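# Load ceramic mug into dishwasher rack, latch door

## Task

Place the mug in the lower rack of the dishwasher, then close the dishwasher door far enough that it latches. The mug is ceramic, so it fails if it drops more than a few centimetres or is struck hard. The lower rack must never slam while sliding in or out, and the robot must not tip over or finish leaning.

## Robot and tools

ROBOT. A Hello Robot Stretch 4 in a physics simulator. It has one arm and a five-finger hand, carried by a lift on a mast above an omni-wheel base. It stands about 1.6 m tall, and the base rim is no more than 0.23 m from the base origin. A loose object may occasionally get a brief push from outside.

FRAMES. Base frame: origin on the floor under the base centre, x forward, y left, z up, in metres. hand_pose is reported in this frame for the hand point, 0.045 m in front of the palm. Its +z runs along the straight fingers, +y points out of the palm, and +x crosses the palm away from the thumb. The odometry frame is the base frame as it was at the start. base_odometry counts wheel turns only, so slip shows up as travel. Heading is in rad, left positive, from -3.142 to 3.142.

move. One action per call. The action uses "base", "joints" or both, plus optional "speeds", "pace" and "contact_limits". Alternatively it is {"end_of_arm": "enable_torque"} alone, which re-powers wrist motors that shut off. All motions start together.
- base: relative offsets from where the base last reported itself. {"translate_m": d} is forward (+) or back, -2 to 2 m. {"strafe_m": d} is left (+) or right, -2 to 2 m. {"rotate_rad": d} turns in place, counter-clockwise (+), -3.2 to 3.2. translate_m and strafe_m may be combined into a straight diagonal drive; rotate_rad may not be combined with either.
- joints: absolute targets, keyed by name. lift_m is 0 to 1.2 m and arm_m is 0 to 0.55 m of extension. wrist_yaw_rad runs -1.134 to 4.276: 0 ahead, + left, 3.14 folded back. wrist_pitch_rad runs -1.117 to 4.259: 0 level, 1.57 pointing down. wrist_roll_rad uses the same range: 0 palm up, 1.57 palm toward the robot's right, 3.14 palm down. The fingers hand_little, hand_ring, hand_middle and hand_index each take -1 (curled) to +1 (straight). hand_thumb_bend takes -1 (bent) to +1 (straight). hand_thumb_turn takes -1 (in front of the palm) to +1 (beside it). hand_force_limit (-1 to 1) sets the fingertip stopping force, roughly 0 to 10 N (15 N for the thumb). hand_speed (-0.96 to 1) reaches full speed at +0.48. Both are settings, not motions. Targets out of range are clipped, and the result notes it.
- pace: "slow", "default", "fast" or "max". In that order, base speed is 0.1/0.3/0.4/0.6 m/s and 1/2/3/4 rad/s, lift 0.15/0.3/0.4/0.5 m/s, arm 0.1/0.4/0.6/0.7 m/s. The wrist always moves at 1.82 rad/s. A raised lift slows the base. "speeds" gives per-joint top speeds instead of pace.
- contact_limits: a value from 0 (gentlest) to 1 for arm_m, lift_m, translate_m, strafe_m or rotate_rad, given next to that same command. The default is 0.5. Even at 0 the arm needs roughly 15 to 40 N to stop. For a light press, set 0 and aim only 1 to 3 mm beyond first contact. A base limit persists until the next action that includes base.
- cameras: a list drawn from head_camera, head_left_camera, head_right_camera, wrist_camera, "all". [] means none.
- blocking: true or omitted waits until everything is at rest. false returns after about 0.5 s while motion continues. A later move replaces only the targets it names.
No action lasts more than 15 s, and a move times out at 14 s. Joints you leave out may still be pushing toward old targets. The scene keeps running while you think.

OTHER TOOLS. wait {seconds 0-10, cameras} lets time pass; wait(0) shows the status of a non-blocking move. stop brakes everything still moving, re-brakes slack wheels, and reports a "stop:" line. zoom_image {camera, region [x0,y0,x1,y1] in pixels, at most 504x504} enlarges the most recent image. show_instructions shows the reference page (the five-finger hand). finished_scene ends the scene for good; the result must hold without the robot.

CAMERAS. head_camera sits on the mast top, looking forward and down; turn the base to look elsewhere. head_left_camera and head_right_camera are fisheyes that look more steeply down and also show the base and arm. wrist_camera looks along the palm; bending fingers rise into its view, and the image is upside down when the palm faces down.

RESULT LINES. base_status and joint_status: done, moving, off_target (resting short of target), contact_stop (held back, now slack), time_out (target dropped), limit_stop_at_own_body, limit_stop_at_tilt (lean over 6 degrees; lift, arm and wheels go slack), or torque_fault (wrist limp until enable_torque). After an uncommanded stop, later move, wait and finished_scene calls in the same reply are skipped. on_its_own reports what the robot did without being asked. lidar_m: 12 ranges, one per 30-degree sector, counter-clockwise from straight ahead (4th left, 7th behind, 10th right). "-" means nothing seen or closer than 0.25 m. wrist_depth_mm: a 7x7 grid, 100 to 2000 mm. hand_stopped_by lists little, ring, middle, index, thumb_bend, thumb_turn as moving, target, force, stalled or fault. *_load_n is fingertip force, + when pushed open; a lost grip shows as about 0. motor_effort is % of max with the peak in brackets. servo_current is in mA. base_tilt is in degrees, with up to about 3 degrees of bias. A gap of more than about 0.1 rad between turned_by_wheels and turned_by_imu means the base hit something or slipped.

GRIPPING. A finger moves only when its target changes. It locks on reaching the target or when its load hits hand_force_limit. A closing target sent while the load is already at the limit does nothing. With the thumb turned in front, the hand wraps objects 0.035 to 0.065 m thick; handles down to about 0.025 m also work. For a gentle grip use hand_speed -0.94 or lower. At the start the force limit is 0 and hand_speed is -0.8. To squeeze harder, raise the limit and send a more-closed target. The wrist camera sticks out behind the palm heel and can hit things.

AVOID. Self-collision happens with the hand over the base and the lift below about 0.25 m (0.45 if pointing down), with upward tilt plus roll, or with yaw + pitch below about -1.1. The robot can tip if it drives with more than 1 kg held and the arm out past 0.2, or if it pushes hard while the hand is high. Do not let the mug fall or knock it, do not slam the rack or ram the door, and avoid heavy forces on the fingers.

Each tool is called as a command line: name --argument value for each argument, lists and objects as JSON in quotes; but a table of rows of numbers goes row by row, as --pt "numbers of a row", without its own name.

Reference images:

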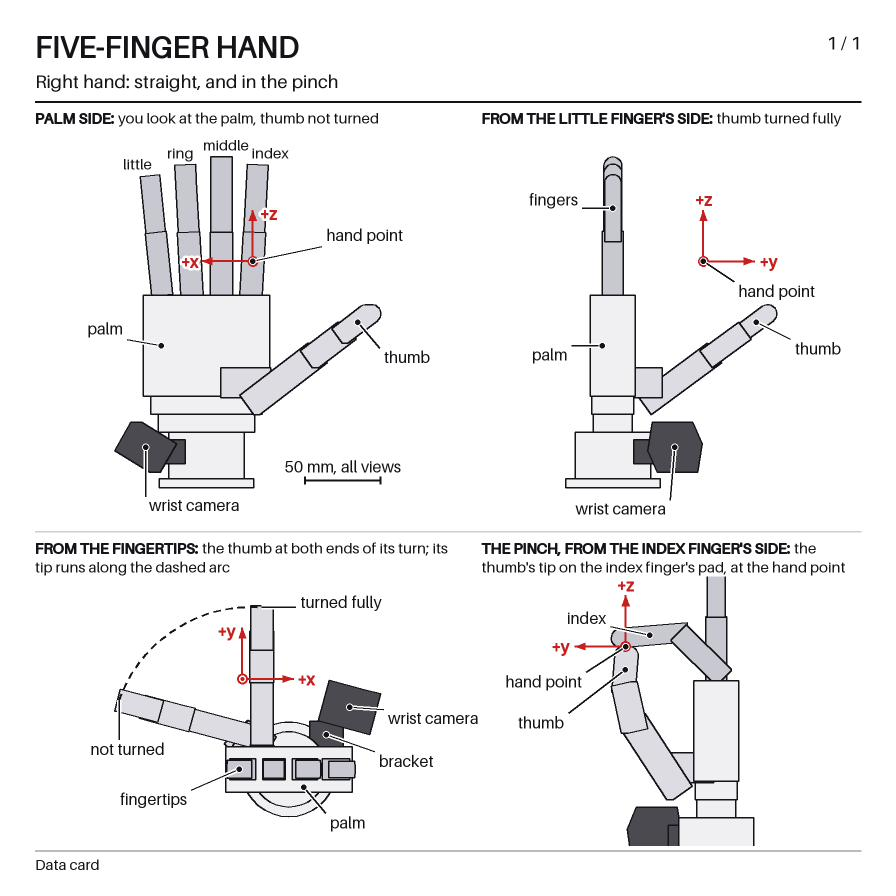

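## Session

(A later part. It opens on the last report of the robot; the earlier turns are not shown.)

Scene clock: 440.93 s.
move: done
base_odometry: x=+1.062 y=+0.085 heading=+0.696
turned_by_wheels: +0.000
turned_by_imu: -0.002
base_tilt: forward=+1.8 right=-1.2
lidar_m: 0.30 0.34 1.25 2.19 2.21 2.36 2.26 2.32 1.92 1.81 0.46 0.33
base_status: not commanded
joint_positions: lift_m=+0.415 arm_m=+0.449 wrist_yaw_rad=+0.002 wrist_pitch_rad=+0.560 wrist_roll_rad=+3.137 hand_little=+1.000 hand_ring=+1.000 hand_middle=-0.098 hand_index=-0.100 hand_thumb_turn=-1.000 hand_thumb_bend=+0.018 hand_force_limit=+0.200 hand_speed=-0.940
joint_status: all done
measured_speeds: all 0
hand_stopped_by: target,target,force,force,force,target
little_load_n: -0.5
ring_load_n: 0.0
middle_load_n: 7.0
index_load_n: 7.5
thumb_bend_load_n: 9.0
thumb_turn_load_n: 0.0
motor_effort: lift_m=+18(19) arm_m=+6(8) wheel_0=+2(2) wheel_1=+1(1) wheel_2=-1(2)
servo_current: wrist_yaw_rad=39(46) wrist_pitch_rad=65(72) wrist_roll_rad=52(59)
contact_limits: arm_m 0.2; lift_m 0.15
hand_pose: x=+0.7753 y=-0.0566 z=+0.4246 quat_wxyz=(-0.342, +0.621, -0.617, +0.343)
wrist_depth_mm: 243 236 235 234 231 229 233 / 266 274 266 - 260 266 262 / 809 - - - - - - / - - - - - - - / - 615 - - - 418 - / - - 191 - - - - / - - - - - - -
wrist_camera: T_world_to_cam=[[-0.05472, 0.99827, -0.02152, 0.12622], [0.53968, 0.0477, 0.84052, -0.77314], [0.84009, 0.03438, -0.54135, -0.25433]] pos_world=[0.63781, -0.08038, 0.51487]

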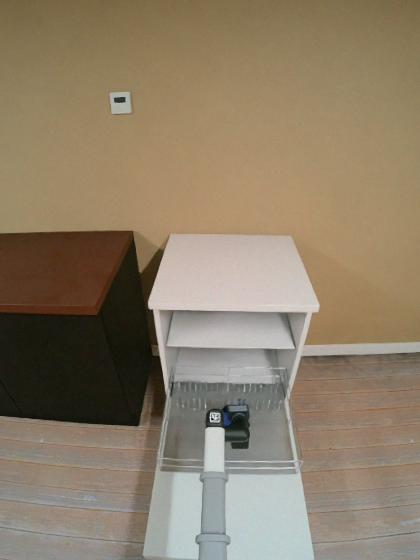

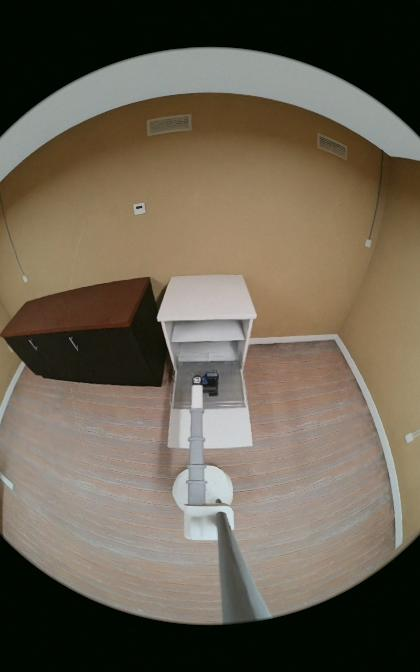

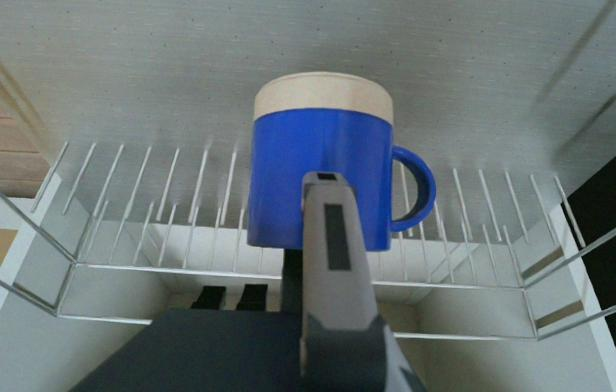

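move --joints '{"lift_m": 0.388}' --speeds '{"lift_m": 0.05}' --contact_limits '{"lift_m": 0.1}' --cameras '["wrist_camera"]'

move --joints '{"lift_m": 0.382}' --speeds '{"lift_m": 0.03}' --contact_limits '{"lift_m": 0.05}' --cameras '["wrist_camera"]'

Scene clock: 449.37 s.
move: done
base_odometry: x=+1.062 y=+0.085 heading=+0.696
turned_by_wheels: +0.000
turned_by_imu: -0.001
base_tilt: forward=+1.9 right=-1.2
lidar_m: 0.31 0.30 1.24 2.20 2.20 2.37 2.26 2.34 1.91 1.84 0.44 0.31
base_status: not commanded
joint_positions: lift_m=+0.388 arm_m=+0.449 wrist_yaw_rad=+0.002 wrist_pitch_rad=+0.560 wrist_roll_rad=+3.137 hand_little=+1.000 hand_ring=+1.000 hand_middle=-0.098 hand_index=-0.100 hand_thumb_turn=-1.000 hand_thumb_bend=+0.018 hand_force_limit=+0.200 hand_speed=-0.940
joint_status: all done
measured_speeds: all 0
hand_stopped_by: target,target,force,force,force,target
little_load_n: 0.0
ring_load_n: 0.0
middle_load_n: 7.5
index_load_n: 7.5
thumb_bend_load_n: 9.0
thumb_turn_load_n: 0.0
motor_effort: lift_m=+18(18) arm_m=+6(6) wheel_0=+1(2) wheel_1=+0(1) wheel_2=-1(2)
servo_current: wrist_yaw_rad=39(52) wrist_pitch_rad=59(65) wrist_roll_rad=39(52)
contact_limits: arm_m 0.2; lift_m 0.1
hand_pose: x=+0.7753 y=-0.0566 z=+0.3976 quat_wxyz=(-0.342, +0.621, -0.617, +0.343)
wrist_depth_mm: 213 207 206 206 202 202 203 / 244 241 240 223 228 233 230 / 278 276 277 - 267 267 273 / 842 - - - - - - / - 404 - - - - - / - - 191 - - - - / - - - - - - -
wrist_camera: T_world_to_cam=[[-0.05472, 0.99827, -0.02152, 0.12564], [0.53968, 0.0477, 0.84052, -0.75044], [0.84009, 0.03438, -0.54135, -0.26895]] pos_world=[0.63781, -0.08038, 0.48787]

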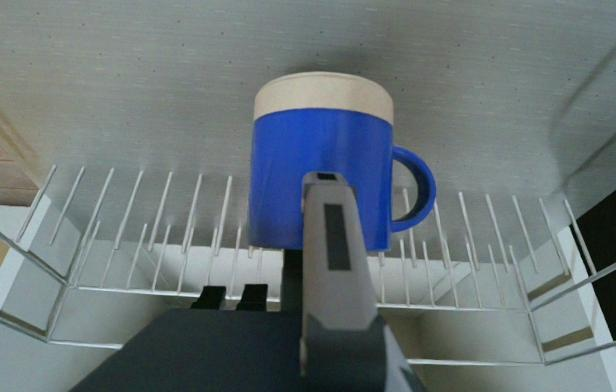

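Scene clock: 449.97 s.
move: done
base_odometry: x=+1.062 y=+0.085 heading=+0.696
turned_by_wheels: +0.000
turned_by_imu: +0.000
base_tilt: forward=+1.8 right=-1.3
lidar_m: 0.29 0.34 1.24 2.21 2.23 2.36 2.26 2.34 1.92 1.82 0.46 0.33
base_status: not commanded
joint_positions: lift_m=+0.382 arm_m=+0.449 wrist_yaw_rad=+0.002 wrist_pitch_rad=+0.560 wrist_roll_rad=+3.137 hand_little=+1.000 hand_ring=+1.000 hand_middle=-0.098 hand_index=-0.100 hand_thumb_turn=-1.000 hand_thumb_bend=+0.018 hand_force_limit=+0.200 hand_speed=-0.940
joint_status: all done
measured_speeds: all 0
hand_stopped_by: target,target,force,force,force,target
little_load_n: 0.0
ring_load_n: 0.0
middle_load_n: 7.0
index_load_n: 7.5
thumb_bend_load_n: 9.0
thumb_turn_load_n: 0.0
motor_effort: lift_m=+18(18) arm_m=+6(6) wheel_0=+1(2) wheel_1=+0(1) wheel_2=-1(2)
servo_current: wrist_yaw_rad=39(52) wrist_pitch_rad=59(59) wrist_roll_rad=33(46)
contact_limits: arm_m 0.2; lift_m 0.05
hand_pose: x=+0.7753 y=-0.0566 z=+0.3916 quat_wxyz=(-0.342, +0.621, -0.617, +0.343)
wrist_depth_mm: 208 200 200 198 196 199 196 / 235 233 230 217 221 224 223 / 271 268 267 - 260 265 265 / 382 - - - - - - / - 404 - - - 317 - / - 407 190 - - - - / - - - - - - -
wrist_camera: T_world_to_cam=[[-0.05472, 0.99827, -0.02152, 0.12551], [0.53968, 0.0477, 0.84052, -0.74532], [0.84009, 0.03438, -0.54135, -0.27225]] pos_world=[0.63781, -0.08038, 0.48177]

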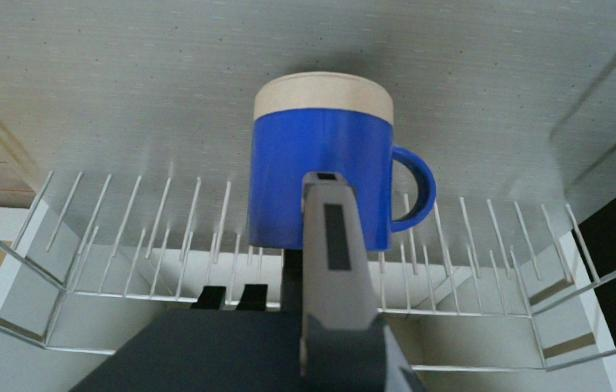

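move --joints '{"lift_m": 0.377}' --speeds '{"lift_m": 0.03}' --contact_limits '{"lift_m": 0.05}'

move --joints '{"lift_m": 0.373}' --speeds '{"lift_m": 0.03}' --contact_limits '{"lift_m": 0.05}' --cameras '["wrist_camera"]'

Scene clock: 458.57 s.
move: done
base_odometry: x=+1.062 y=+0.085 heading=+0.696
turned_by_wheels: +0.000
turned_by_imu: -0.001
base_tilt: forward=+1.8 right=-1.2
lidar_m: 0.31 0.33 1.25 2.23 2.19 2.37 2.24 2.34 1.92 1.82 0.47 0.32
base_status: not commanded
joint_positions: lift_m=+0.377 arm_m=+0.449 wrist_yaw_rad=+0.002 wrist_pitch_rad=+0.560 wrist_roll_rad=+3.137 hand_little=+1.000 hand_ring=+1.000 hand_middle=-0.098 hand_index=-0.100 hand_thumb_turn=-1.000 hand_thumb_bend=+0.018 hand_force_limit=+0.200 hand_speed=-0.940
joint_status: all done
measured_speeds: all 0
hand_stopped_by: target,target,force,force,force,target
little_load_n: 0.0
ring_load_n: 0.0
middle_load_n: 7.5
index_load_n: 7.5
thumb_bend_load_n: 9.0
thumb_turn_load_n: 0.0
motor_effort: lift_m=+18(18) arm_m=+6(6) wheel_0=+1(2) wheel_1=+0(1) wheel_2=-2(2)
servo_current: wrist_yaw_rad=46(46) wrist_pitch_rad=52(72) wrist_roll_rad=46(46)
contact_limits: arm_m 0.2; lift_m 0.05
hand_pose: x=+0.7753 y=-0.0566 z=+0.3866 quat_wxyz=(-0.342, +0.621, -0.617, +0.343)
wrist_depth_mm: 201 195 193 193 195 193 191 / 228 228 226 211 215 219 216 / 265 270 267 - 254 262 257 / - - - - - - - / - - - - - 314 - / - - 192 - - - - / - - - - - - -
pictures: none

Scene clock: 459.10 s.
move: done
base_odometry: x=+1.062 y=+0.085 heading=+0.696
turned_by_wheels: +0.000
turned_by_imu: +0.000
base_tilt: forward=+1.9 right=-1.3
lidar_m: 0.31 0.33 1.24 2.17 2.21 2.37 2.24 2.37 1.92 1.83 0.46 0.32
base_status: not commanded
joint_positions: lift_m=+0.373 arm_m=+0.449 wrist_yaw_rad=+0.002 wrist_pitch_rad=+0.560 wrist_roll_rad=+3.137 hand_little=+1.000 hand_ring=+1.000 hand_middle=-0.098 hand_index=-0.100 hand_thumb_turn=-1.000 hand_thumb_bend=+0.018 hand_force_limit=+0.200 hand_speed=-0.940
joint_status: all done
measured_speeds: all 0
hand_stopped_by: target,target,force,force,force,target
little_load_n: 0.0
ring_load_n: 0.0
middle_load_n: 7.5
index_load_n: 8.0
thumb_bend_load_n: 9.0
thumb_turn_load_n: 0.0
motor_effort: lift_m=+18(18) arm_m=+6(6) wheel_0=+1(2) wheel_1=+1(1) wheel_2=-1(2)
servo_current: wrist_yaw_rad=39(52) wrist_pitch_rad=52(72) wrist_roll_rad=20(59)
contact_limits: arm_m 0.2; lift_m 0.05
hand_pose: x=+0.7754 y=-0.0566 z=+0.3826 quat_wxyz=(-0.342, +0.621, -0.617, +0.343)
wrist_depth_mm: 196 190 190 189 188 185 186 / 223 221 220 207 209 213 213 / 258 264 263 - 246 253 250 / - - - - - - - / - - - - - - - / - - 192 - - - - / - - - - - - -
wrist_camera: T_world_to_cam=[[-0.05472, 0.99827, -0.02152, 0.12531], [0.53968, 0.0477, 0.84052, -0.73775], [0.84009, 0.03438, -0.54135, -0.27713]] pos_world=[0.63781, -0.08038, 0.47277]

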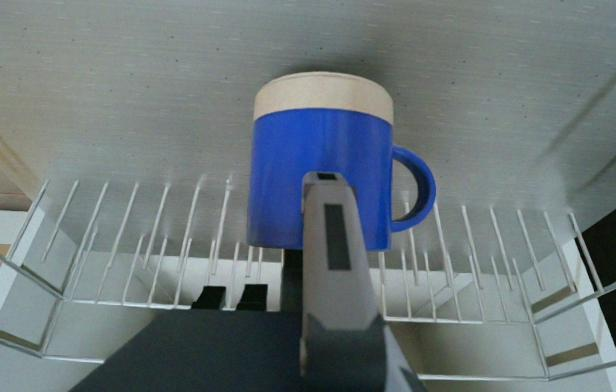

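move --joints '{"lift_m": 0.370}' --speeds '{"lift_m": 0.03}' --contact_limits '{"lift_m": 0.0}'

move --joints '{"lift_m": 0.367}' --speeds '{"lift_m": 0.03}' --contact_limits '{"lift_m": 0.0}' --cameras '["wrist_camera"]'

Scene clock: 462.67 s.
move: done
base_odometry: x=+1.062 y=+0.085 heading=+0.696
turned_by_wheels: +0.000
turned_by_imu: -0.001
base_tilt: forward=+1.8 right=-1.2
lidar_m: 0.31 0.34 1.24 2.17 2.18 2.35 2.24 2.33 1.93 1.81 0.45 0.34
base_status: not commanded
joint_positions: lift_m=+0.370 arm_m=+0.449 wrist_yaw_rad=+0.002 wrist_pitch_rad=+0.558 wrist_roll_rad=+3.137 hand_little=+1.000 hand_ring=+1.000 hand_middle=-0.098 hand_index=-0.100 hand_thumb_turn=-1.000 hand_thumb_bend=+0.018 hand_force_limit=+0.200 hand_speed=-0.940
joint_status: all done
measured_speeds: all 0
hand_stopped_by: target,target,force,force,force,target
little_load_n: 0.0
ring_load_n: 0.0
middle_load_n: 7.0
index_load_n: 7.0
thumb_bend_load_n: 9.0
thumb_turn_load_n: 0.0
motor_effort: lift_m=+16(18) arm_m=+6(6) wheel_0=+1(2) wheel_1=+1(1) wheel_2=-1(2)
servo_current: wrist_yaw_rad=39(46) wrist_pitch_rad=52(65) wrist_roll_rad=7(59)
contact_limits: arm_m 0.2; lift_m 0
hand_pose: x=+0.7757 y=-0.0566 z=+0.3801 quat_wxyz=(-0.342, +0.621, -0.616, +0.343)
wrist_depth_mm: 189 189 188 188 187 185 188 / 220 220 220 206 210 213 212 / 254 263 260 - 248 255 253 / - - - - - - - / - - - - - - - / - - 191 - - 382 - / - - - - - - -
pictures: none

Scene clock: 463.17 s.
move: done
base_odometry: x=+1.062 y=+0.085 heading=+0.696
turned_by_wheels: +0.000
turned_by_imu: +0.000
base_tilt: forward=+1.8 right=-1.1
lidar_m: 0.31 0.33 1.26 2.22 2.22 2.38 2.24 2.36 1.91 1.83 0.46 0.34
base_status: not commanded
joint_positions: lift_m=+0.367 arm_m=+0.449 wrist_yaw_rad=+0.002 wrist_pitch_rad=+0.555 wrist_roll_rad=+3.137 hand_little=+1.000 hand_ring=+1.000 hand_middle=-0.098 hand_index=-0.100 hand_thumb_turn=-1.000 hand_thumb_bend=+0.018 hand_force_limit=+0.200 hand_speed=-0.940
joint_status: all done
measured_speeds: all 0
hand_stopped_by: target,target,force,force,force,target
little_load_n: 0.0
ring_load_n: 0.0
middle_load_n: 7.0
index_load_n: 7.0
thumb_bend_load_n: 8.5
thumb_turn_load_n: 0.0
motor_effort: lift_m=+15(15) arm_m=+6(6) wheel_0=+2(2) wheel_1=+0(1) wheel_2=-1(2)
servo_current: wrist_yaw_rad=39(46) wrist_pitch_rad=46(59) wrist_roll_rad=39(52)
contact_limits: arm_m 0.2; lift_m 0
hand_pose: x=+0.7763 y=-0.0566 z=+0.3778 quat_wxyz=(-0.343, +0.620, -0.616, +0.344)
wrist_depth_mm: 187 187 187 186 185 183 186 / 220 219 218 210 208 211 211 / 263 262 262 - 245 253 252 / - - - - - - - / - 544 - - - 307 - / - - 192 - - 384 - / - - - - - - -
wrist_camera: T_world_to_cam=[[-0.05435, 0.99829, -0.02163, 0.12503], [0.53495, 0.0474, 0.84355, -0.73167], [0.84313, 0.03427, -0.53661, -0.28465]] pos_world=[0.63821, -0.08038, 0.46716]

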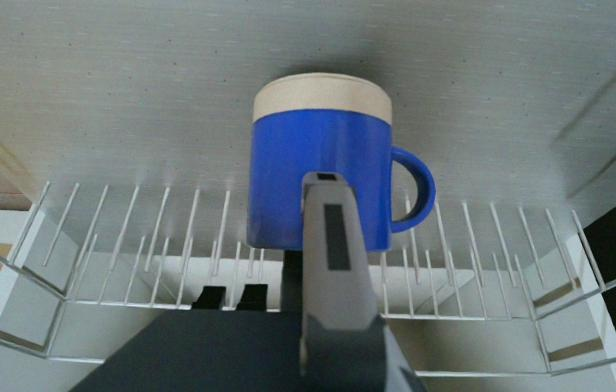

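move --joints '{"lift_m": 0.370}' --speeds '{"lift_m": 0.03}'

move --joints '{"hand_thumb_bend": 0.2}' --cameras '["wrist_camera", "head_right_camera"]'

zoom_image --camera "head_right_camera" --region '[140, 320, 270, 430]'

Scene clock: 474.60 s.
move: done
base_odometry: x=+1.062 y=+0.085 heading=+0.696
turned_by_wheels: +0.000
turned_by_imu: -0.001
base_tilt: forward=+1.9 right=-1.3
lidar_m: 0.31 0.32 1.27 2.18 2.25 2.37 2.24 2.36 1.89 1.82 0.47 0.34
base_status: not commanded
joint_positions: lift_m=+0.370 arm_m=+0.449 wrist_yaw_rad=+0.002 wrist_pitch_rad=+0.555 wrist_roll_rad=+3.137 hand_little=+1.000 hand_ring=+1.000 hand_middle=-0.098 hand_index=-0.099 hand_thumb_turn=-1.000 hand_thumb_bend=+0.018 hand_force_limit=+0.200 hand_speed=-0.940
joint_status: all done
measured_speeds: all 0
hand_stopped_by: target,target,force,force,force,target
little_load_n: 0.0
ring_load_n: 0.0
middle_load_n: 7.5
index_load_n: 7.5
thumb_bend_load_n: 8.5
thumb_turn_load_n: 0.0
motor_effort: lift_m=+24(24) arm_m=+6(6) wheel_0=+1(2) wheel_1=+1(1) wheel_2=-1(2)
servo_current: wrist_yaw_rad=39(46) wrist_pitch_rad=39(52) wrist_roll_rad=33(46)
contact_limits: arm_m 0.2
hand_pose: x=+0.7763 y=-0.0566 z=+0.3800 quat_wxyz=(-0.343, +0.620, -0.616, +0.344)
wrist_depth_mm: 189 189 188 187 185 183 185 / 221 220 219 210 209 212 211 / 255 262 262 - 244 254 252 / - - - - - - - / - - - - - - - / - - 191 - - - - / - - - - - - -
pictures: none

Scene clock: 477.20 s.
move: done
base_odometry: x=+1.062 y=+0.085 heading=+0.696
turned_by_wheels: +0.000
turned_by_imu: -0.001
base_tilt: forward=+1.8 right=-1.1
lidar_m: 0.30 0.33 1.22 2.20 2.20 2.35 2.26 2.34 1.92 1.83 0.44 0.33
base_status: not commanded
joint_positions: lift_m=+0.370 arm_m=+0.449 wrist_yaw_rad=+0.002 wrist_pitch_rad=+0.555 wrist_roll_rad=+3.137 hand_little=+1.000 hand_ring=+1.000 hand_middle=-0.099 hand_index=-0.100 hand_thumb_turn=-1.000 hand_thumb_bend=+0.200 hand_force_limit=+0.200 hand_speed=-0.940
joint_status: all done
measured_speeds: all 0
hand_stopped_by: target,target,force,force,target,target
little_load_n: 0.0
ring_load_n: 0.0
middle_load_n: 0.0
index_load_n: 0.0
thumb_bend_load_n: 0.0
thumb_turn_load_n: 0.0
motor_effort: lift_m=+23(24) arm_m=+6(6) wheel_0=+2(2) wheel_1=+0(1) wheel_2=-1(2)
servo_current: wrist_yaw_rad=46(46) wrist_pitch_rad=39(59) wrist_roll_rad=33(52)
contact_limits: arm_m 0.2
hand_pose: x=+0.7763 y=-0.0566 z=+0.3801 quat_wxyz=(-0.343, +0.620, -0.616, +0.344)
wrist_depth_mm: 189 189 188 187 186 185 187 / 221 220 220 - 209 213 213 / 265 263 262 - - 256 254 / - - - - - - - / - 580 - - - 306 - / - - 192 - - 384 - / - - - - - - -
pictures: head_right_camera, wrist_camera
wrist_camera: T_world_to_cam=[[-0.05435, 0.99829, -0.02163, 0.12508], [0.53495, 0.0474, 0.84355, -0.73361], [0.84313, 0.03427, -0.53661, -0.28342]] pos_world=[0.63821, -0.08038, 0.46946]

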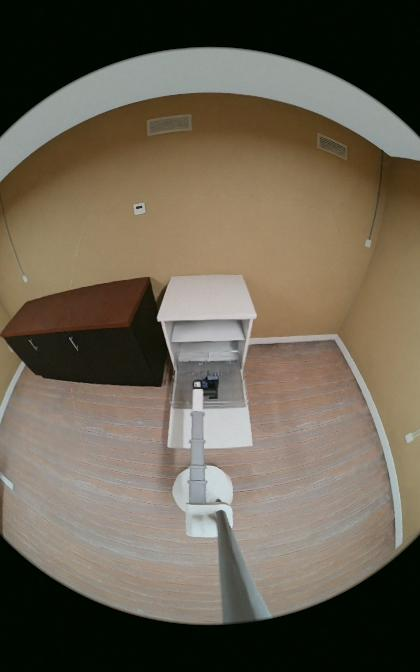

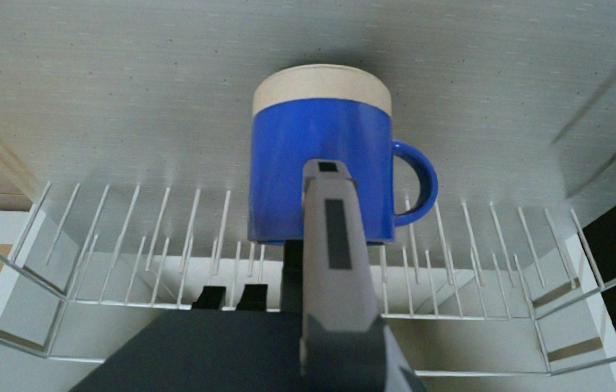

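Scaled by 3.877 from the camera's image (finer frame: 600x960).

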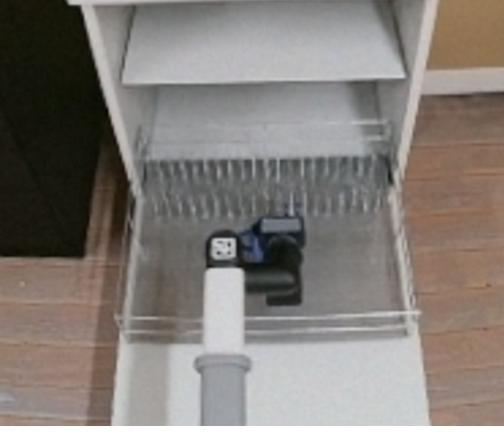

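move --joints '{"hand_thumb_bend": 0.45}' --cameras '["wrist_camera"]'

move --joints '{"hand_thumb_bend": 0.7}' --cameras '["wrist_camera"]'

Scene clock: 486.60 s.
move: done
base_odometry: x=+1.062 y=+0.085 heading=+0.696
turned_by_wheels: +0.000
turned_by_imu: -0.002
base_tilt: forward=+1.7 right=-1.2
lidar_m: 0.30 0.33 1.24 2.19 2.22 2.36 2.25 2.34 1.92 1.82 0.46 0.31
base_status: not commanded
joint_positions: lift_m=+0.370 arm_m=+0.449 wrist_yaw_rad=+0.002 wrist_pitch_rad=+0.555 wrist_roll_rad=+3.137 hand_little=+1.000 hand_ring=+1.000 hand_middle=-0.099 hand_index=-0.100 hand_thumb_turn=-1.000 hand_thumb_bend=+0.451 hand_force_limit=+0.200 hand_speed=-0.940
joint_status: all done
measured_speeds: all 0
hand_stopped_by: target,target,force,force,target,target
little_load_n: 0.0
ring_load_n: 0.0
middle_load_n: 0.0
index_load_n: 0.0
thumb_bend_load_n: 1.0
thumb_turn_load_n: 0.0
motor_effort: lift_m=+23(23) arm_m=+6(6) wheel_0=+1(2) wheel_1=+0(1) wheel_2=-1(2)
servo_current: wrist_yaw_rad=39(52) wrist_pitch_rad=33(52) wrist_roll_rad=33(65)
contact_limits: arm_m 0.2
hand_pose: x=+0.7763 y=-0.0566 z=+0.3801 quat_wxyz=(-0.343, +0.620, -0.616, +0.344)
wrist_depth_mm: 188 189 188 186 186 184 187 / 220 219 219 - 214 213 213 / 263 263 260 124 - 254 252 / - - - - - - - / - 397 - - - 307 - / - - 192 - - 379 - / - - - - - - -
wrist_camera: T_world_to_cam=[[-0.05435, 0.99829, -0.02163, 0.12508], [0.53495, 0.0474, 0.84355, -0.73361], [0.84313, 0.03427, -0.53661, -0.28342]] pos_world=[0.63821, -0.08038, 0.46946]

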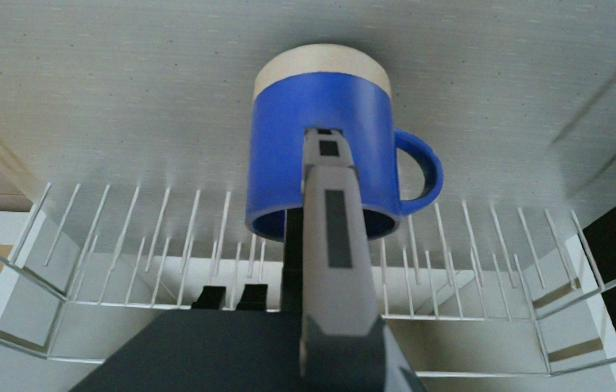

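Scene clock: 489.93 s.
move: done
base_odometry: x=+1.062 y=+0.085 heading=+0.696
turned_by_wheels: +0.000
turned_by_imu: -0.001
base_tilt: forward=+1.8 right=-1.2
lidar_m: 0.31 0.34 1.22 2.20 2.20 2.35 2.25 2.33 1.93 1.82 0.44 0.32
base_status: not commanded
joint_positions: lift_m=+0.370 arm_m=+0.449 wrist_yaw_rad=+0.002 wrist_pitch_rad=+0.555 wrist_roll_rad=+3.137 hand_little=+1.000 hand_ring=+1.000 hand_middle=-0.099 hand_index=-0.100 hand_thumb_turn=-1.000 hand_thumb_bend=+0.701 hand_force_limit=+0.200 hand_speed=-0.940
joint_status: all done
measured_speeds: all 0
hand_stopped_by: target,target,force,force,target,target
little_load_n: 0.0
ring_load_n: 0.0
middle_load_n: 0.0
index_load_n: 0.0
thumb_bend_load_n: 1.0
thumb_turn_load_n: 0.0
motor_effort: lift_m=+23(23) arm_m=+6(6) wheel_0=+1(2) wheel_1=+0(1) wheel_2=-2(2)
servo_current: wrist_yaw_rad=39(52) wrist_pitch_rad=39(59) wrist_roll_rad=39(59)
contact_limits: arm_m 0.2
hand_pose: x=+0.7763 y=-0.0566 z=+0.3801 quat_wxyz=(-0.343, +0.620, -0.616, +0.344)
wrist_depth_mm: 189 189 188 180 186 183 185 / 221 220 220 - 214 212 210 / 256 263 262 110 - 252 250 / - - - - - - - / - 377 - - - 307 - / - - 192 - - - - / - - - - - - -
wrist_camera: T_world_to_cam=[[-0.05435, 0.99829, -0.02163, 0.12508], [0.53495, 0.0474, 0.84355, -0.73361], [0.84313, 0.03427, -0.53661, -0.28342]] pos_world=[0.63821, -0.08038, 0.46946]

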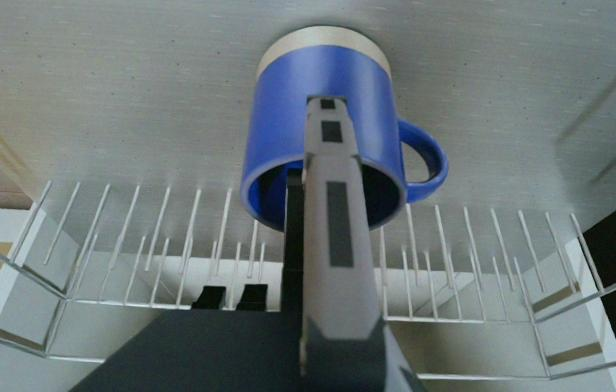

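move --joints '{"hand_thumb_bend": 1.0}' --cameras '["wrist_camera", "head_camera"]'

zoom_image --camera "head_camera" --region '[140, 340, 320, 500]'

Scene clock: 498.30 s.
move: done
base_odometry: x=+1.062 y=+0.085 heading=+0.696
turned_by_wheels: +0.000
turned_by_imu: -0.002
base_tilt: forward=+1.9 right=-1.3
lidar_m: 0.31 0.34 1.25 2.19 2.19 2.34 2.26 2.35 1.90 1.82 0.48 0.31
base_status: not commanded
joint_positions: lift_m=+0.370 arm_m=+0.449 wrist_yaw_rad=+0.002 wrist_pitch_rad=+0.555 wrist_roll_rad=+3.137 hand_little=+1.000 hand_ring=+1.000 hand_middle=-0.099 hand_index=-0.100 hand_thumb_turn=-1.000 hand_thumb_bend=+1.000 hand_force_limit=+0.200 hand_speed=-0.940
joint_status: all done
measured_speeds: all 0
hand_stopped_by: target,target,force,force,target,target
little_load_n: 0.0
ring_load_n: 0.0
middle_load_n: 0.0
index_load_n: 0.0
thumb_bend_load_n: 0.0
thumb_turn_load_n: 0.0
motor_effort: lift_m=+23(23) arm_m=+6(6) wheel_0=+1(2) wheel_1=+1(1) wheel_2=-2(2)
servo_current: wrist_yaw_rad=46(52) wrist_pitch_rad=39(52) wrist_roll_rad=46(46)
contact_limits: arm_m 0.2
hand_pose: x=+0.7763 y=-0.0566 z=+0.3801 quat_wxyz=(-0.343, +0.620, -0.616, +0.344)
wrist_depth_mm: 189 189 189 178 185 183 186 / 223 219 220 117 213 213 210 / 257 264 263 - - 254 251 / - - - - - - - / - 370 - - - - - / - - 191 - - - - / - - - - - - -
pictures: head_camera, wrist_camera
wrist_camera: T_world_to_cam=[[-0.05435, 0.99829, -0.02163, 0.12508], [0.53495, 0.0474, 0.84355, -0.73361], [0.84313, 0.03427, -0.53661, -0.28342]] pos_world=[0.63821, -0.08038, 0.46946]

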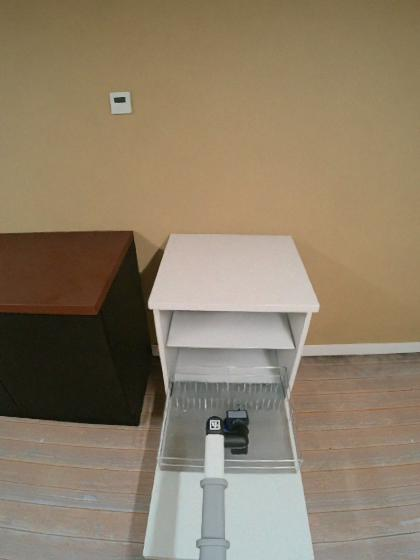

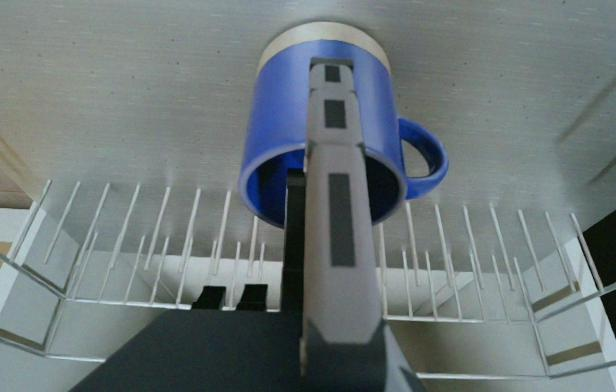

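Scaled by 2.800 from the camera's image (finer frame: 1200x1600).

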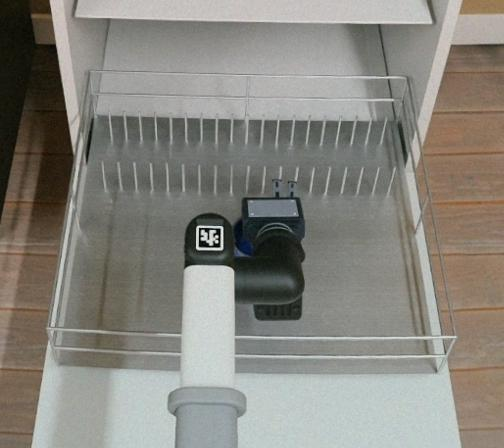

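move --joints '{"lift_m": 0.40}' --speeds '{"lift_m": 0.05}' --cameras '["wrist_camera"]'

move --joints '{"lift_m": 0.52}' --speeds '{"lift_m": 0.15}' --cameras '["wrist_camera", "head_camera"]'

Scene clock: 505.50 s.
move: done
base_odometry: x=+1.062 y=+0.085 heading=+0.696
turned_by_wheels: +0.000
turned_by_imu: -0.001
base_tilt: forward=+1.8 right=-1.1
lidar_m: 0.29 0.34 1.25 2.16 2.23 2.37 2.24 2.36 1.94 1.83 0.46 0.31
base_status: not commanded
joint_positions: lift_m=+0.400 arm_m=+0.449 wrist_yaw_rad=+0.002 wrist_pitch_rad=+0.555 wrist_roll_rad=+3.137 hand_little=+1.000 hand_ring=+1.000 hand_middle=-0.099 hand_index=-0.100 hand_thumb_turn=-1.000 hand_thumb_bend=+1.000 hand_force_limit=+0.200 hand_speed=-0.940
joint_status: all done
measured_speeds: all 0
hand_stopped_by: target,target,force,force,target,target
little_load_n: 0.0
ring_load_n: 0.0
middle_load_n: 0.0
index_load_n: 0.0
thumb_bend_load_n: 0.0
thumb_turn_load_n: 0.0
motor_effort: lift_m=+24(26) arm_m=+6(6) wheel_0=+2(2) wheel_1=+0(1) wheel_2=-2(2)
servo_current: wrist_yaw_rad=39(52) wrist_pitch_rad=33(59) wrist_roll_rad=33(65)
contact_limits: arm_m 0.2
hand_pose: x=+0.7763 y=-0.0566 z=+0.4100 quat_wxyz=(-0.343, +0.620, -0.616, +0.344)
wrist_depth_mm: 229 223 220 - 211 213 219 / 259 257 257 117 245 248 247 / - - - - - 283 - / 878 - - - - - - / - 402 - - - 404 - / - - 191 - - - - / - - - - - - -
wrist_camera: T_world_to_cam=[[-0.05435, 0.99829, -0.02163, 0.12573], [0.53495, 0.0474, 0.84355, -0.75892], [0.84313, 0.03427, -0.53661, -0.26732]] pos_world=[0.63821, -0.08038, 0.49946]

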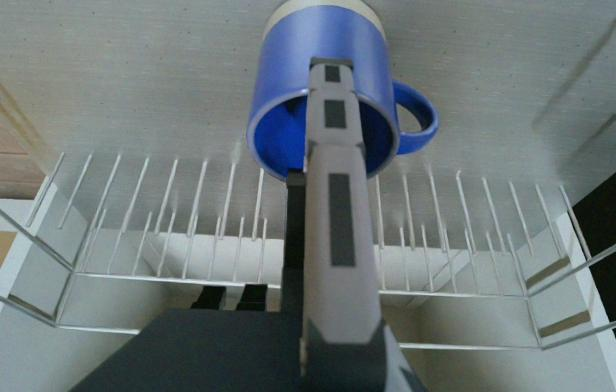

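Scene clock: 507.07 s.
move: done
base_odometry: x=+1.062 y=+0.085 heading=+0.696
turned_by_wheels: +0.000
turned_by_imu: +0.000
base_tilt: forward=+1.7 right=-1.3
lidar_m: 0.29 0.34 1.19 2.18 2.22 2.37 2.25 2.34 1.92 1.83 0.46 0.32
base_status: not commanded
joint_positions: lift_m=+0.520 arm_m=+0.449 wrist_yaw_rad=+0.002 wrist_pitch_rad=+0.555 wrist_roll_rad=+3.137 hand_little=+1.000 hand_ring=+1.000 hand_middle=-0.099 hand_index=-0.100 hand_thumb_turn=-1.000 hand_thumb_bend=+1.000 hand_force_limit=+0.200 hand_speed=-0.940
joint_status: all done
measured_speeds: all 0
hand_stopped_by: target,target,force,force,target,target
little_load_n: 0.0
ring_load_n: 0.0
middle_load_n: 0.0
index_load_n: 0.0
thumb_bend_load_n: 0.0
thumb_turn_load_n: 0.0
motor_effort: lift_m=+24(27) arm_m=+6(6) wheel_0=+1(2) wheel_1=+0(1) wheel_2=-1(2)
servo_current: wrist_yaw_rad=39(52) wrist_pitch_rad=39(52) wrist_roll_rad=46(52)
contact_limits: arm_m 0.2
hand_pose: x=+0.7763 y=-0.0566 z=+0.5300 quat_wxyz=(-0.343, +0.620, -0.616, +0.344)
wrist_depth_mm: 661 - - - - - - / 788 - - 120 - - - / 891 - - 104 - - - / - 668 496 - - - - / - 778 - - - - - / - - 191 - - - - / - - - - - - -
pictures: head_camera, wrist_camera
wrist_camera: T_world_to_cam=[[-0.05435, 0.99829, -0.02163, 0.12832], [0.53495, 0.0474, 0.84355, -0.86015], [0.84313, 0.03427, -0.53661, -0.20293]] pos_world=[0.63821, -0.08038, 0.61946]

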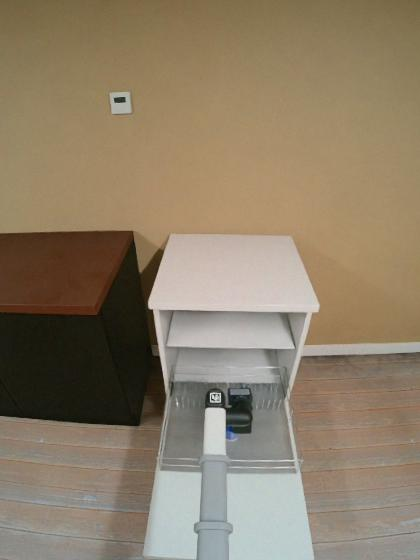

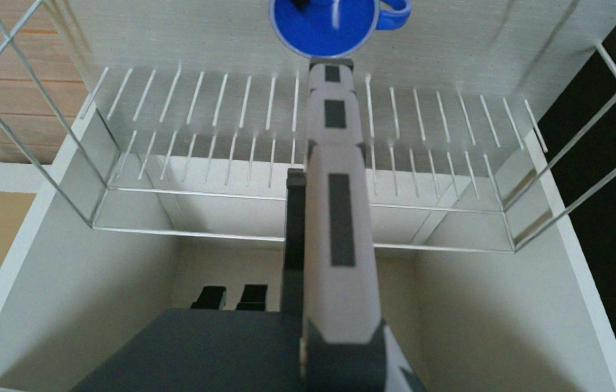

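move --joints '{"arm_m": 0.0, "hand_speed": -0.3, "hand_index": -1, "hand_middle": -1, "hand_ring": -1, "hand_little": -1}' --speeds '{"arm_m": 0.25}'

move --joints '{"wrist_pitch_rad": 0.0, "wrist_roll_rad": 1.57, "lift_m": 0.27}' --cameras '["all"]'

zoom_image --camera "head_camera" --region '[130, 300, 330, 560]'

Scene clock: 570.00 s.
move: done
base_odometry: x=+1.062 y=+0.085 heading=+0.696
turned_by_wheels: +0.000
turned_by_imu: -0.002
base_tilt: forward=+1.8 right=-1.3
lidar_m: 0.31 0.33 1.20 2.19 2.21 2.36 2.26 2.34 1.92 1.81 0.46 0.32
base_status: not commanded
joint_positions: lift_m=+0.520 arm_m=+0.000 wrist_yaw_rad=+0.002 wrist_pitch_rad=+0.555 wrist_roll_rad=+3.137 hand_little=-1.000 hand_ring=-1.000 hand_middle=-1.000 hand_index=-1.000 hand_thumb_turn=-1.000 hand_thumb_bend=+1.000 hand_force_limit=+0.200 hand_speed=-0.300
joint_status: all done
measured_speeds: all 0
hand_stopped_by: target,target,target,target,target,target
little_load_n: 0.0
ring_load_n: 0.0
middle_load_n: 0.0
index_load_n: 0.0
thumb_bend_load_n: 0.0
thumb_turn_load_n: 0.0
motor_effort: lift_m=+24(24) arm_m=-6(8) wheel_0=+1(2) wheel_1=+0(1) wheel_2=-2(2)
servo_current: wrist_yaw_rad=39(52) wrist_pitch_rad=39(59) wrist_roll_rad=39(52)
hand_pose: x=+0.3276 y=-0.0566 z=+0.5300 quat_wxyz=(-0.343, +0.620, -0.616, +0.344)
wrist_depth_mm: 707 - - - - - - / 798 - - 116 - - 778 / 946 946 - - - - 904 / 1205 1138 - - - - - / - 480 130 - - - - / - - 144 - - - - / - - - - - - -
pictures: none

Scene clock: 572.10 s.
move: done
base_odometry: x=+1.062 y=+0.085 heading=+0.696
turned_by_wheels: +0.000
turned_by_imu: -0.001
base_tilt: forward=+1.7 right=-1.3
lidar_m: 0.31 0.32 1.25 2.19 2.19 2.36 2.25 2.34 1.94 1.83 0.46 0.33
base_status: not commanded
joint_positions: lift_m=+0.270 arm_m=+0.000 wrist_yaw_rad=+0.002 wrist_pitch_rad=+0.009 wrist_roll_rad=+1.574 hand_little=-1.000 hand_ring=-1.000 hand_middle=-1.000 hand_index=-1.000 hand_thumb_turn=-1.000 hand_thumb_bend=+1.000 hand_force_limit=+0.200 hand_speed=-0.300
joint_status: all done
measured_speeds: all 0
hand_stopped_by: target,target,target,target,target,target
little_load_n: 0.0
ring_load_n: 0.0
middle_load_n: 0.0
index_load_n: 0.0
thumb_bend_load_n: 0.0
thumb_turn_load_n: 0.0
motor_effort: lift_m=+17(23) arm_m=-6(6) wheel_0=+1(2) wheel_1=+0(1) wheel_2=-2(2)
servo_current: wrist_yaw_rad=39(52) wrist_pitch_rad=46(189) wrist_roll_rad=20(111)
hand_pose: x=+0.3925 y=-0.1471 z=+0.4155 quat_wxyz=(-0.002, +0.710, -0.001, +0.704)
wrist_depth_mm: - - - - 1255 960 - / - - - 110 - - - / - - - - - - - / - - - - - - - / 732 - 130 - - - - / 723 - 143 - - - - / - - - - - - -
pictures: head_camera, head_left_camera, head_right_camera, wrist_camera
wrist_camera: T_world_to_cam=[[-0.04199, -0.038, -0.9984, 0.44388], [0.00832, 0.99923, -0.03838, 0.15922], [0.99908, -0.00991, -0.04164, -0.21106]] pos_world=[0.22818, -0.14432, 0.44049]

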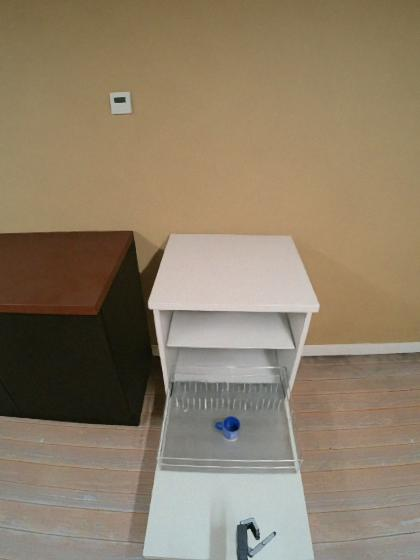

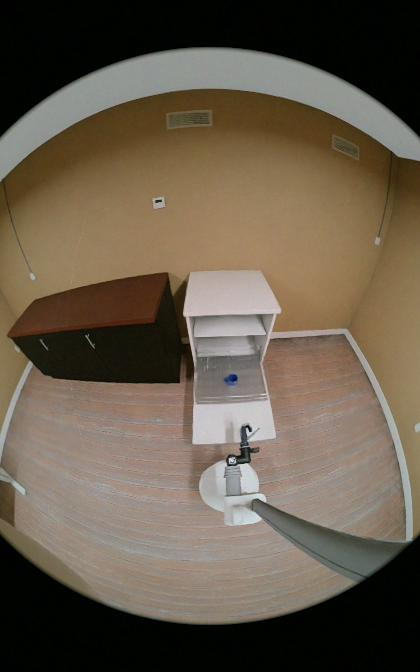

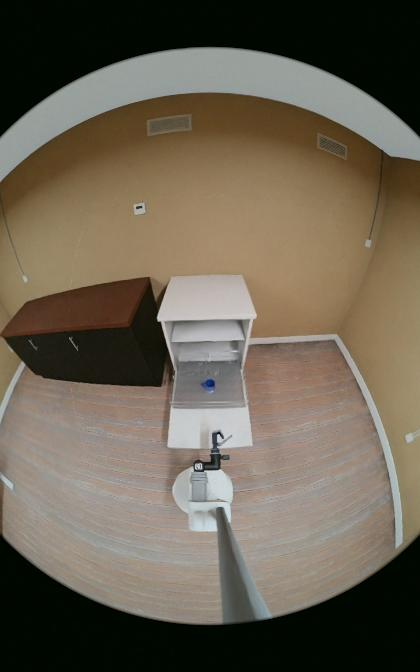

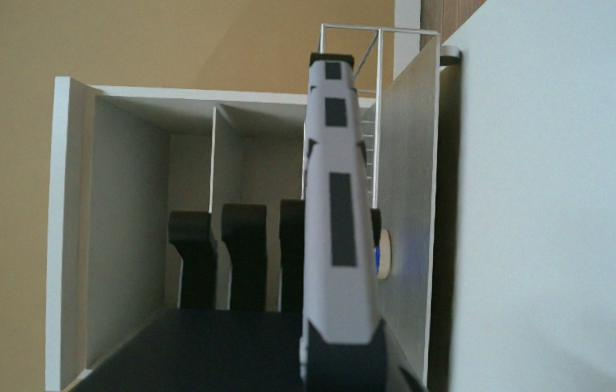

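Scaled by 1.938 from the camera's image (finer frame: 1200x1600).

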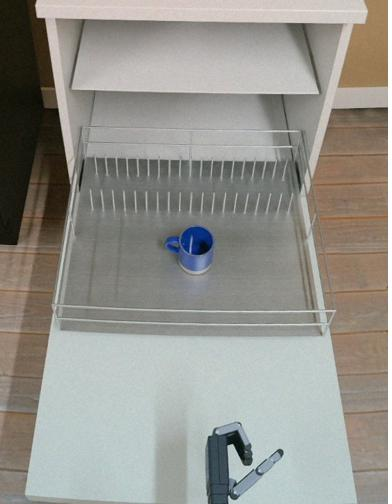

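move --joints '{"lift_m": 0.204, "arm_m": 0.16}' --speeds '{"arm_m": 0.1}'

move --joints '{"arm_m": 0.24}' --speeds '{"arm_m": 0.03}' --contact_limits '{"arm_m": 0.1}' --cameras '["head_camera", "wrist_camera"]'

zoom_image --camera "head_camera" --region '[130, 300, 330, 560]'

Scene clock: 581.10 s.
move: done
base_odometry: x=+1.062 y=+0.085 heading=+0.696
turned_by_wheels: +0.000
turned_by_imu: -0.002
base_tilt: forward=+1.8 right=-1.1
lidar_m: 0.31 0.33 1.25 2.16 2.18 2.38 2.25 2.34 1.89 1.82 0.47 0.32
base_status: not commanded
joint_positions: lift_m=+0.204 arm_m=+0.160 wrist_yaw_rad=+0.002 wrist_pitch_rad=+0.009 wrist_roll_rad=+1.574 hand_little=-1.000 hand_ring=-1.000 hand_middle=-1.000 hand_index=-1.000 hand_thumb_turn=-1.000 hand_thumb_bend=+1.000 hand_force_limit=+0.200 hand_speed=-0.300
joint_status: all done
measured_speeds: all 0
hand_stopped_by: target,target,target,target,target,target
little_load_n: 0.0
ring_load_n: 0.5
middle_load_n: 0.0
index_load_n: 0.0
thumb_bend_load_n: 0.0
thumb_turn_load_n: 0.0
motor_effort: lift_m=+17(17) arm_m=+6(8) wheel_0=+1(2) wheel_1=+0(1) wheel_2=-1(2)
servo_current: wrist_yaw_rad=33(52) wrist_pitch_rad=46(65) wrist_roll_rad=52(59)
hand_pose: x=+0.5522 y=-0.1471 z=+0.3496 quat_wxyz=(-0.002, +0.710, -0.001, +0.704)
wrist_depth_mm: - - - - 236 - - / - - - 118 233 - - / - - - 627 - - - / - - 121 - - - - / - - 130 - - - - / - - 144 - - - - / - - - - - - -
pictures: none

Scene clock: 584.13 s.
move: done
base_odometry: x=+1.062 y=+0.085 heading=+0.696
turned_by_wheels: +0.000
turned_by_imu: -0.001
base_tilt: forward=+1.8 right=-1.2
lidar_m: 0.32 0.33 1.24 2.25 2.21 2.36 2.23 2.36 1.94 1.82 0.44 0.32
base_status: not commanded
joint_positions: lift_m=+0.204 arm_m=+0.240 wrist_yaw_rad=+0.001 wrist_pitch_rad=+0.008 wrist_roll_rad=+1.574 hand_little=-1.000 hand_ring=-1.000 hand_middle=-1.000 hand_index=-1.000 hand_thumb_turn=-1.000 hand_thumb_bend=+1.000 hand_force_limit=+0.200 hand_speed=-0.300
joint_status: all done
measured_speeds: all 0
hand_stopped_by: target,target,target,target,target,target
little_load_n: -0.5
ring_load_n: 0.0
middle_load_n: 0.0
index_load_n: 0.0
thumb_bend_load_n: 0.0
thumb_turn_load_n: 0.0
motor_effort: lift_m=+17(17) arm_m=+6(9) wheel_0=+2(2) wheel_1=+0(1) wheel_2=-2(2)
servo_current: wrist_yaw_rad=39(52) wrist_pitch_rad=46(65) wrist_roll_rad=26(65)
contact_limits: arm_m 0.1
hand_pose: x=+0.6321 y=-0.1472 z=+0.3497 quat_wxyz=(-0.002, +0.710, -0.001, +0.704)
wrist_depth_mm: - - - - 234 178 - / - - - 118 231 177 - / - - - - 226 175 - / - - 120 - - 175 - / - - 131 - - - - / - - 143 - - - - / - - - - - - -
wrist_camera: T_world_to_cam=[[-0.04162, -0.03818, -0.9984, 0.38795], [0.00892, 0.99922, -0.03858, 0.15448], [0.99909, -0.01052, -0.04124, -0.45343]] pos_world=[0.46778, -0.14432, 0.37459]

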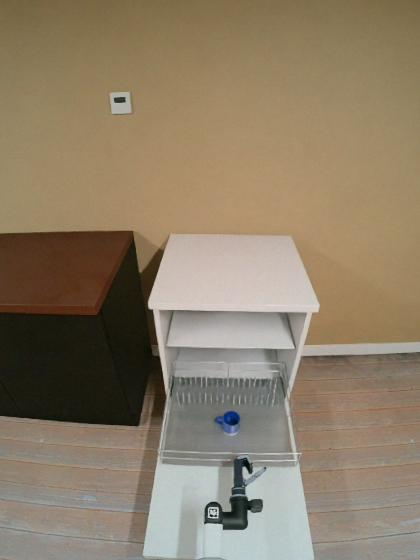

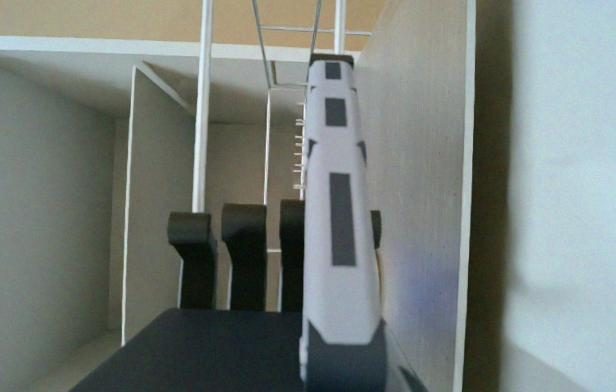

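Scaled by 1.938 from the camera's image (finer frame: 1200x1600).

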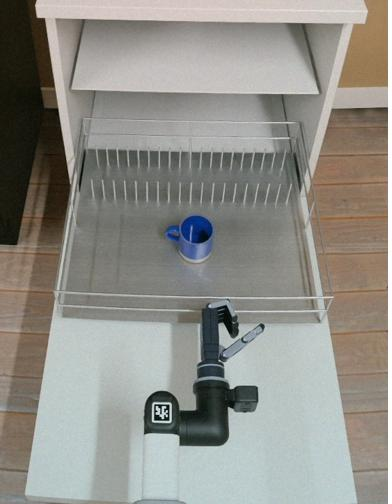

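move --joints '{"arm_m": 0.40}' --speeds '{"arm_m": 0.05}' --contact_limits '{"arm_m": 0.1}' --cameras '["head_camera", "wrist_camera"]'

zoom_image --camera "head_camera" --region '[130, 300, 330, 560]'

Scene clock: 591.43 s.
move: done
base_odometry: x=+1.062 y=+0.085 heading=+0.696
turned_by_wheels: +0.000
turned_by_imu: -0.002
base_tilt: forward=+1.8 right=-1.3
lidar_m: 0.29 0.34 1.29 2.20 2.22 2.37 2.27 2.36 1.90 1.84 0.46 0.33
base_status: not commanded
joint_positions: lift_m=+0.204 arm_m=+0.400 wrist_yaw_rad=+0.001 wrist_pitch_rad=+0.008 wrist_roll_rad=+1.574 hand_little=-1.000 hand_ring=-1.000 hand_middle=-1.000 hand_index=-1.000 hand_thumb_turn=-1.000 hand_thumb_bend=+1.000 hand_force_limit=+0.200 hand_speed=-0.300
joint_status: all done
measured_speeds: all 0
hand_stopped_by: target,target,target,target,target,target
little_load_n: 0.0
ring_load_n: 0.0
middle_load_n: 0.0
index_load_n: -0.5
thumb_bend_load_n: 0.0
thumb_turn_load_n: 0.5
motor_effort: lift_m=+16(17) arm_m=+6(9) wheel_0=+1(2) wheel_1=+0(0) wheel_2=-2(2)
servo_current: wrist_yaw_rad=46(52) wrist_pitch_rad=46(59) wrist_roll_rad=33(59)
contact_limits: arm_m 0.1
hand_pose: x=+0.7921 y=-0.1473 z=+0.3497 quat_wxyz=(-0.001, +0.710, -0.001, +0.704)
wrist_depth_mm: - - - - 233 177 - / - - - 118 231 176 - / - - - - 225 174 - / - - 121 - - - - / - - 130 - - - - / - - 143 - - - - / - - - - - - -
wrist_camera: T_world_to_cam=[[-0.04142, -0.03817, -0.99841, 0.39449], [0.00913, 0.99921, -0.03858, 0.15302], [0.9991, -0.01072, -0.04104, -0.61339]] pos_world=[0.62778, -0.14442, 0.37459]

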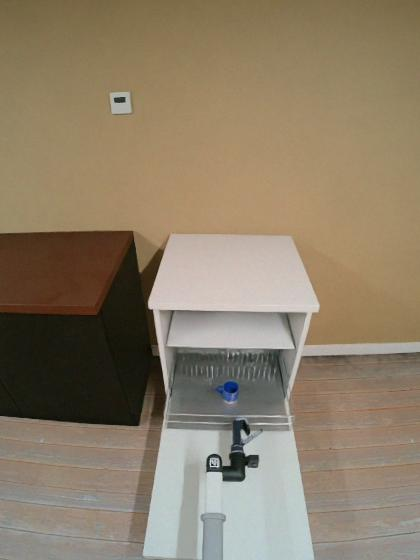

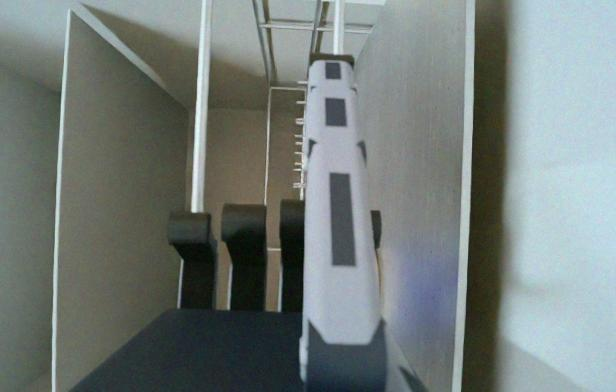

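Scaled by 1.938 from the camera's image (finer frame: 1200x1600).

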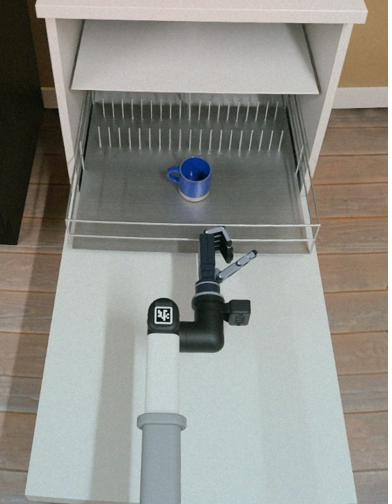

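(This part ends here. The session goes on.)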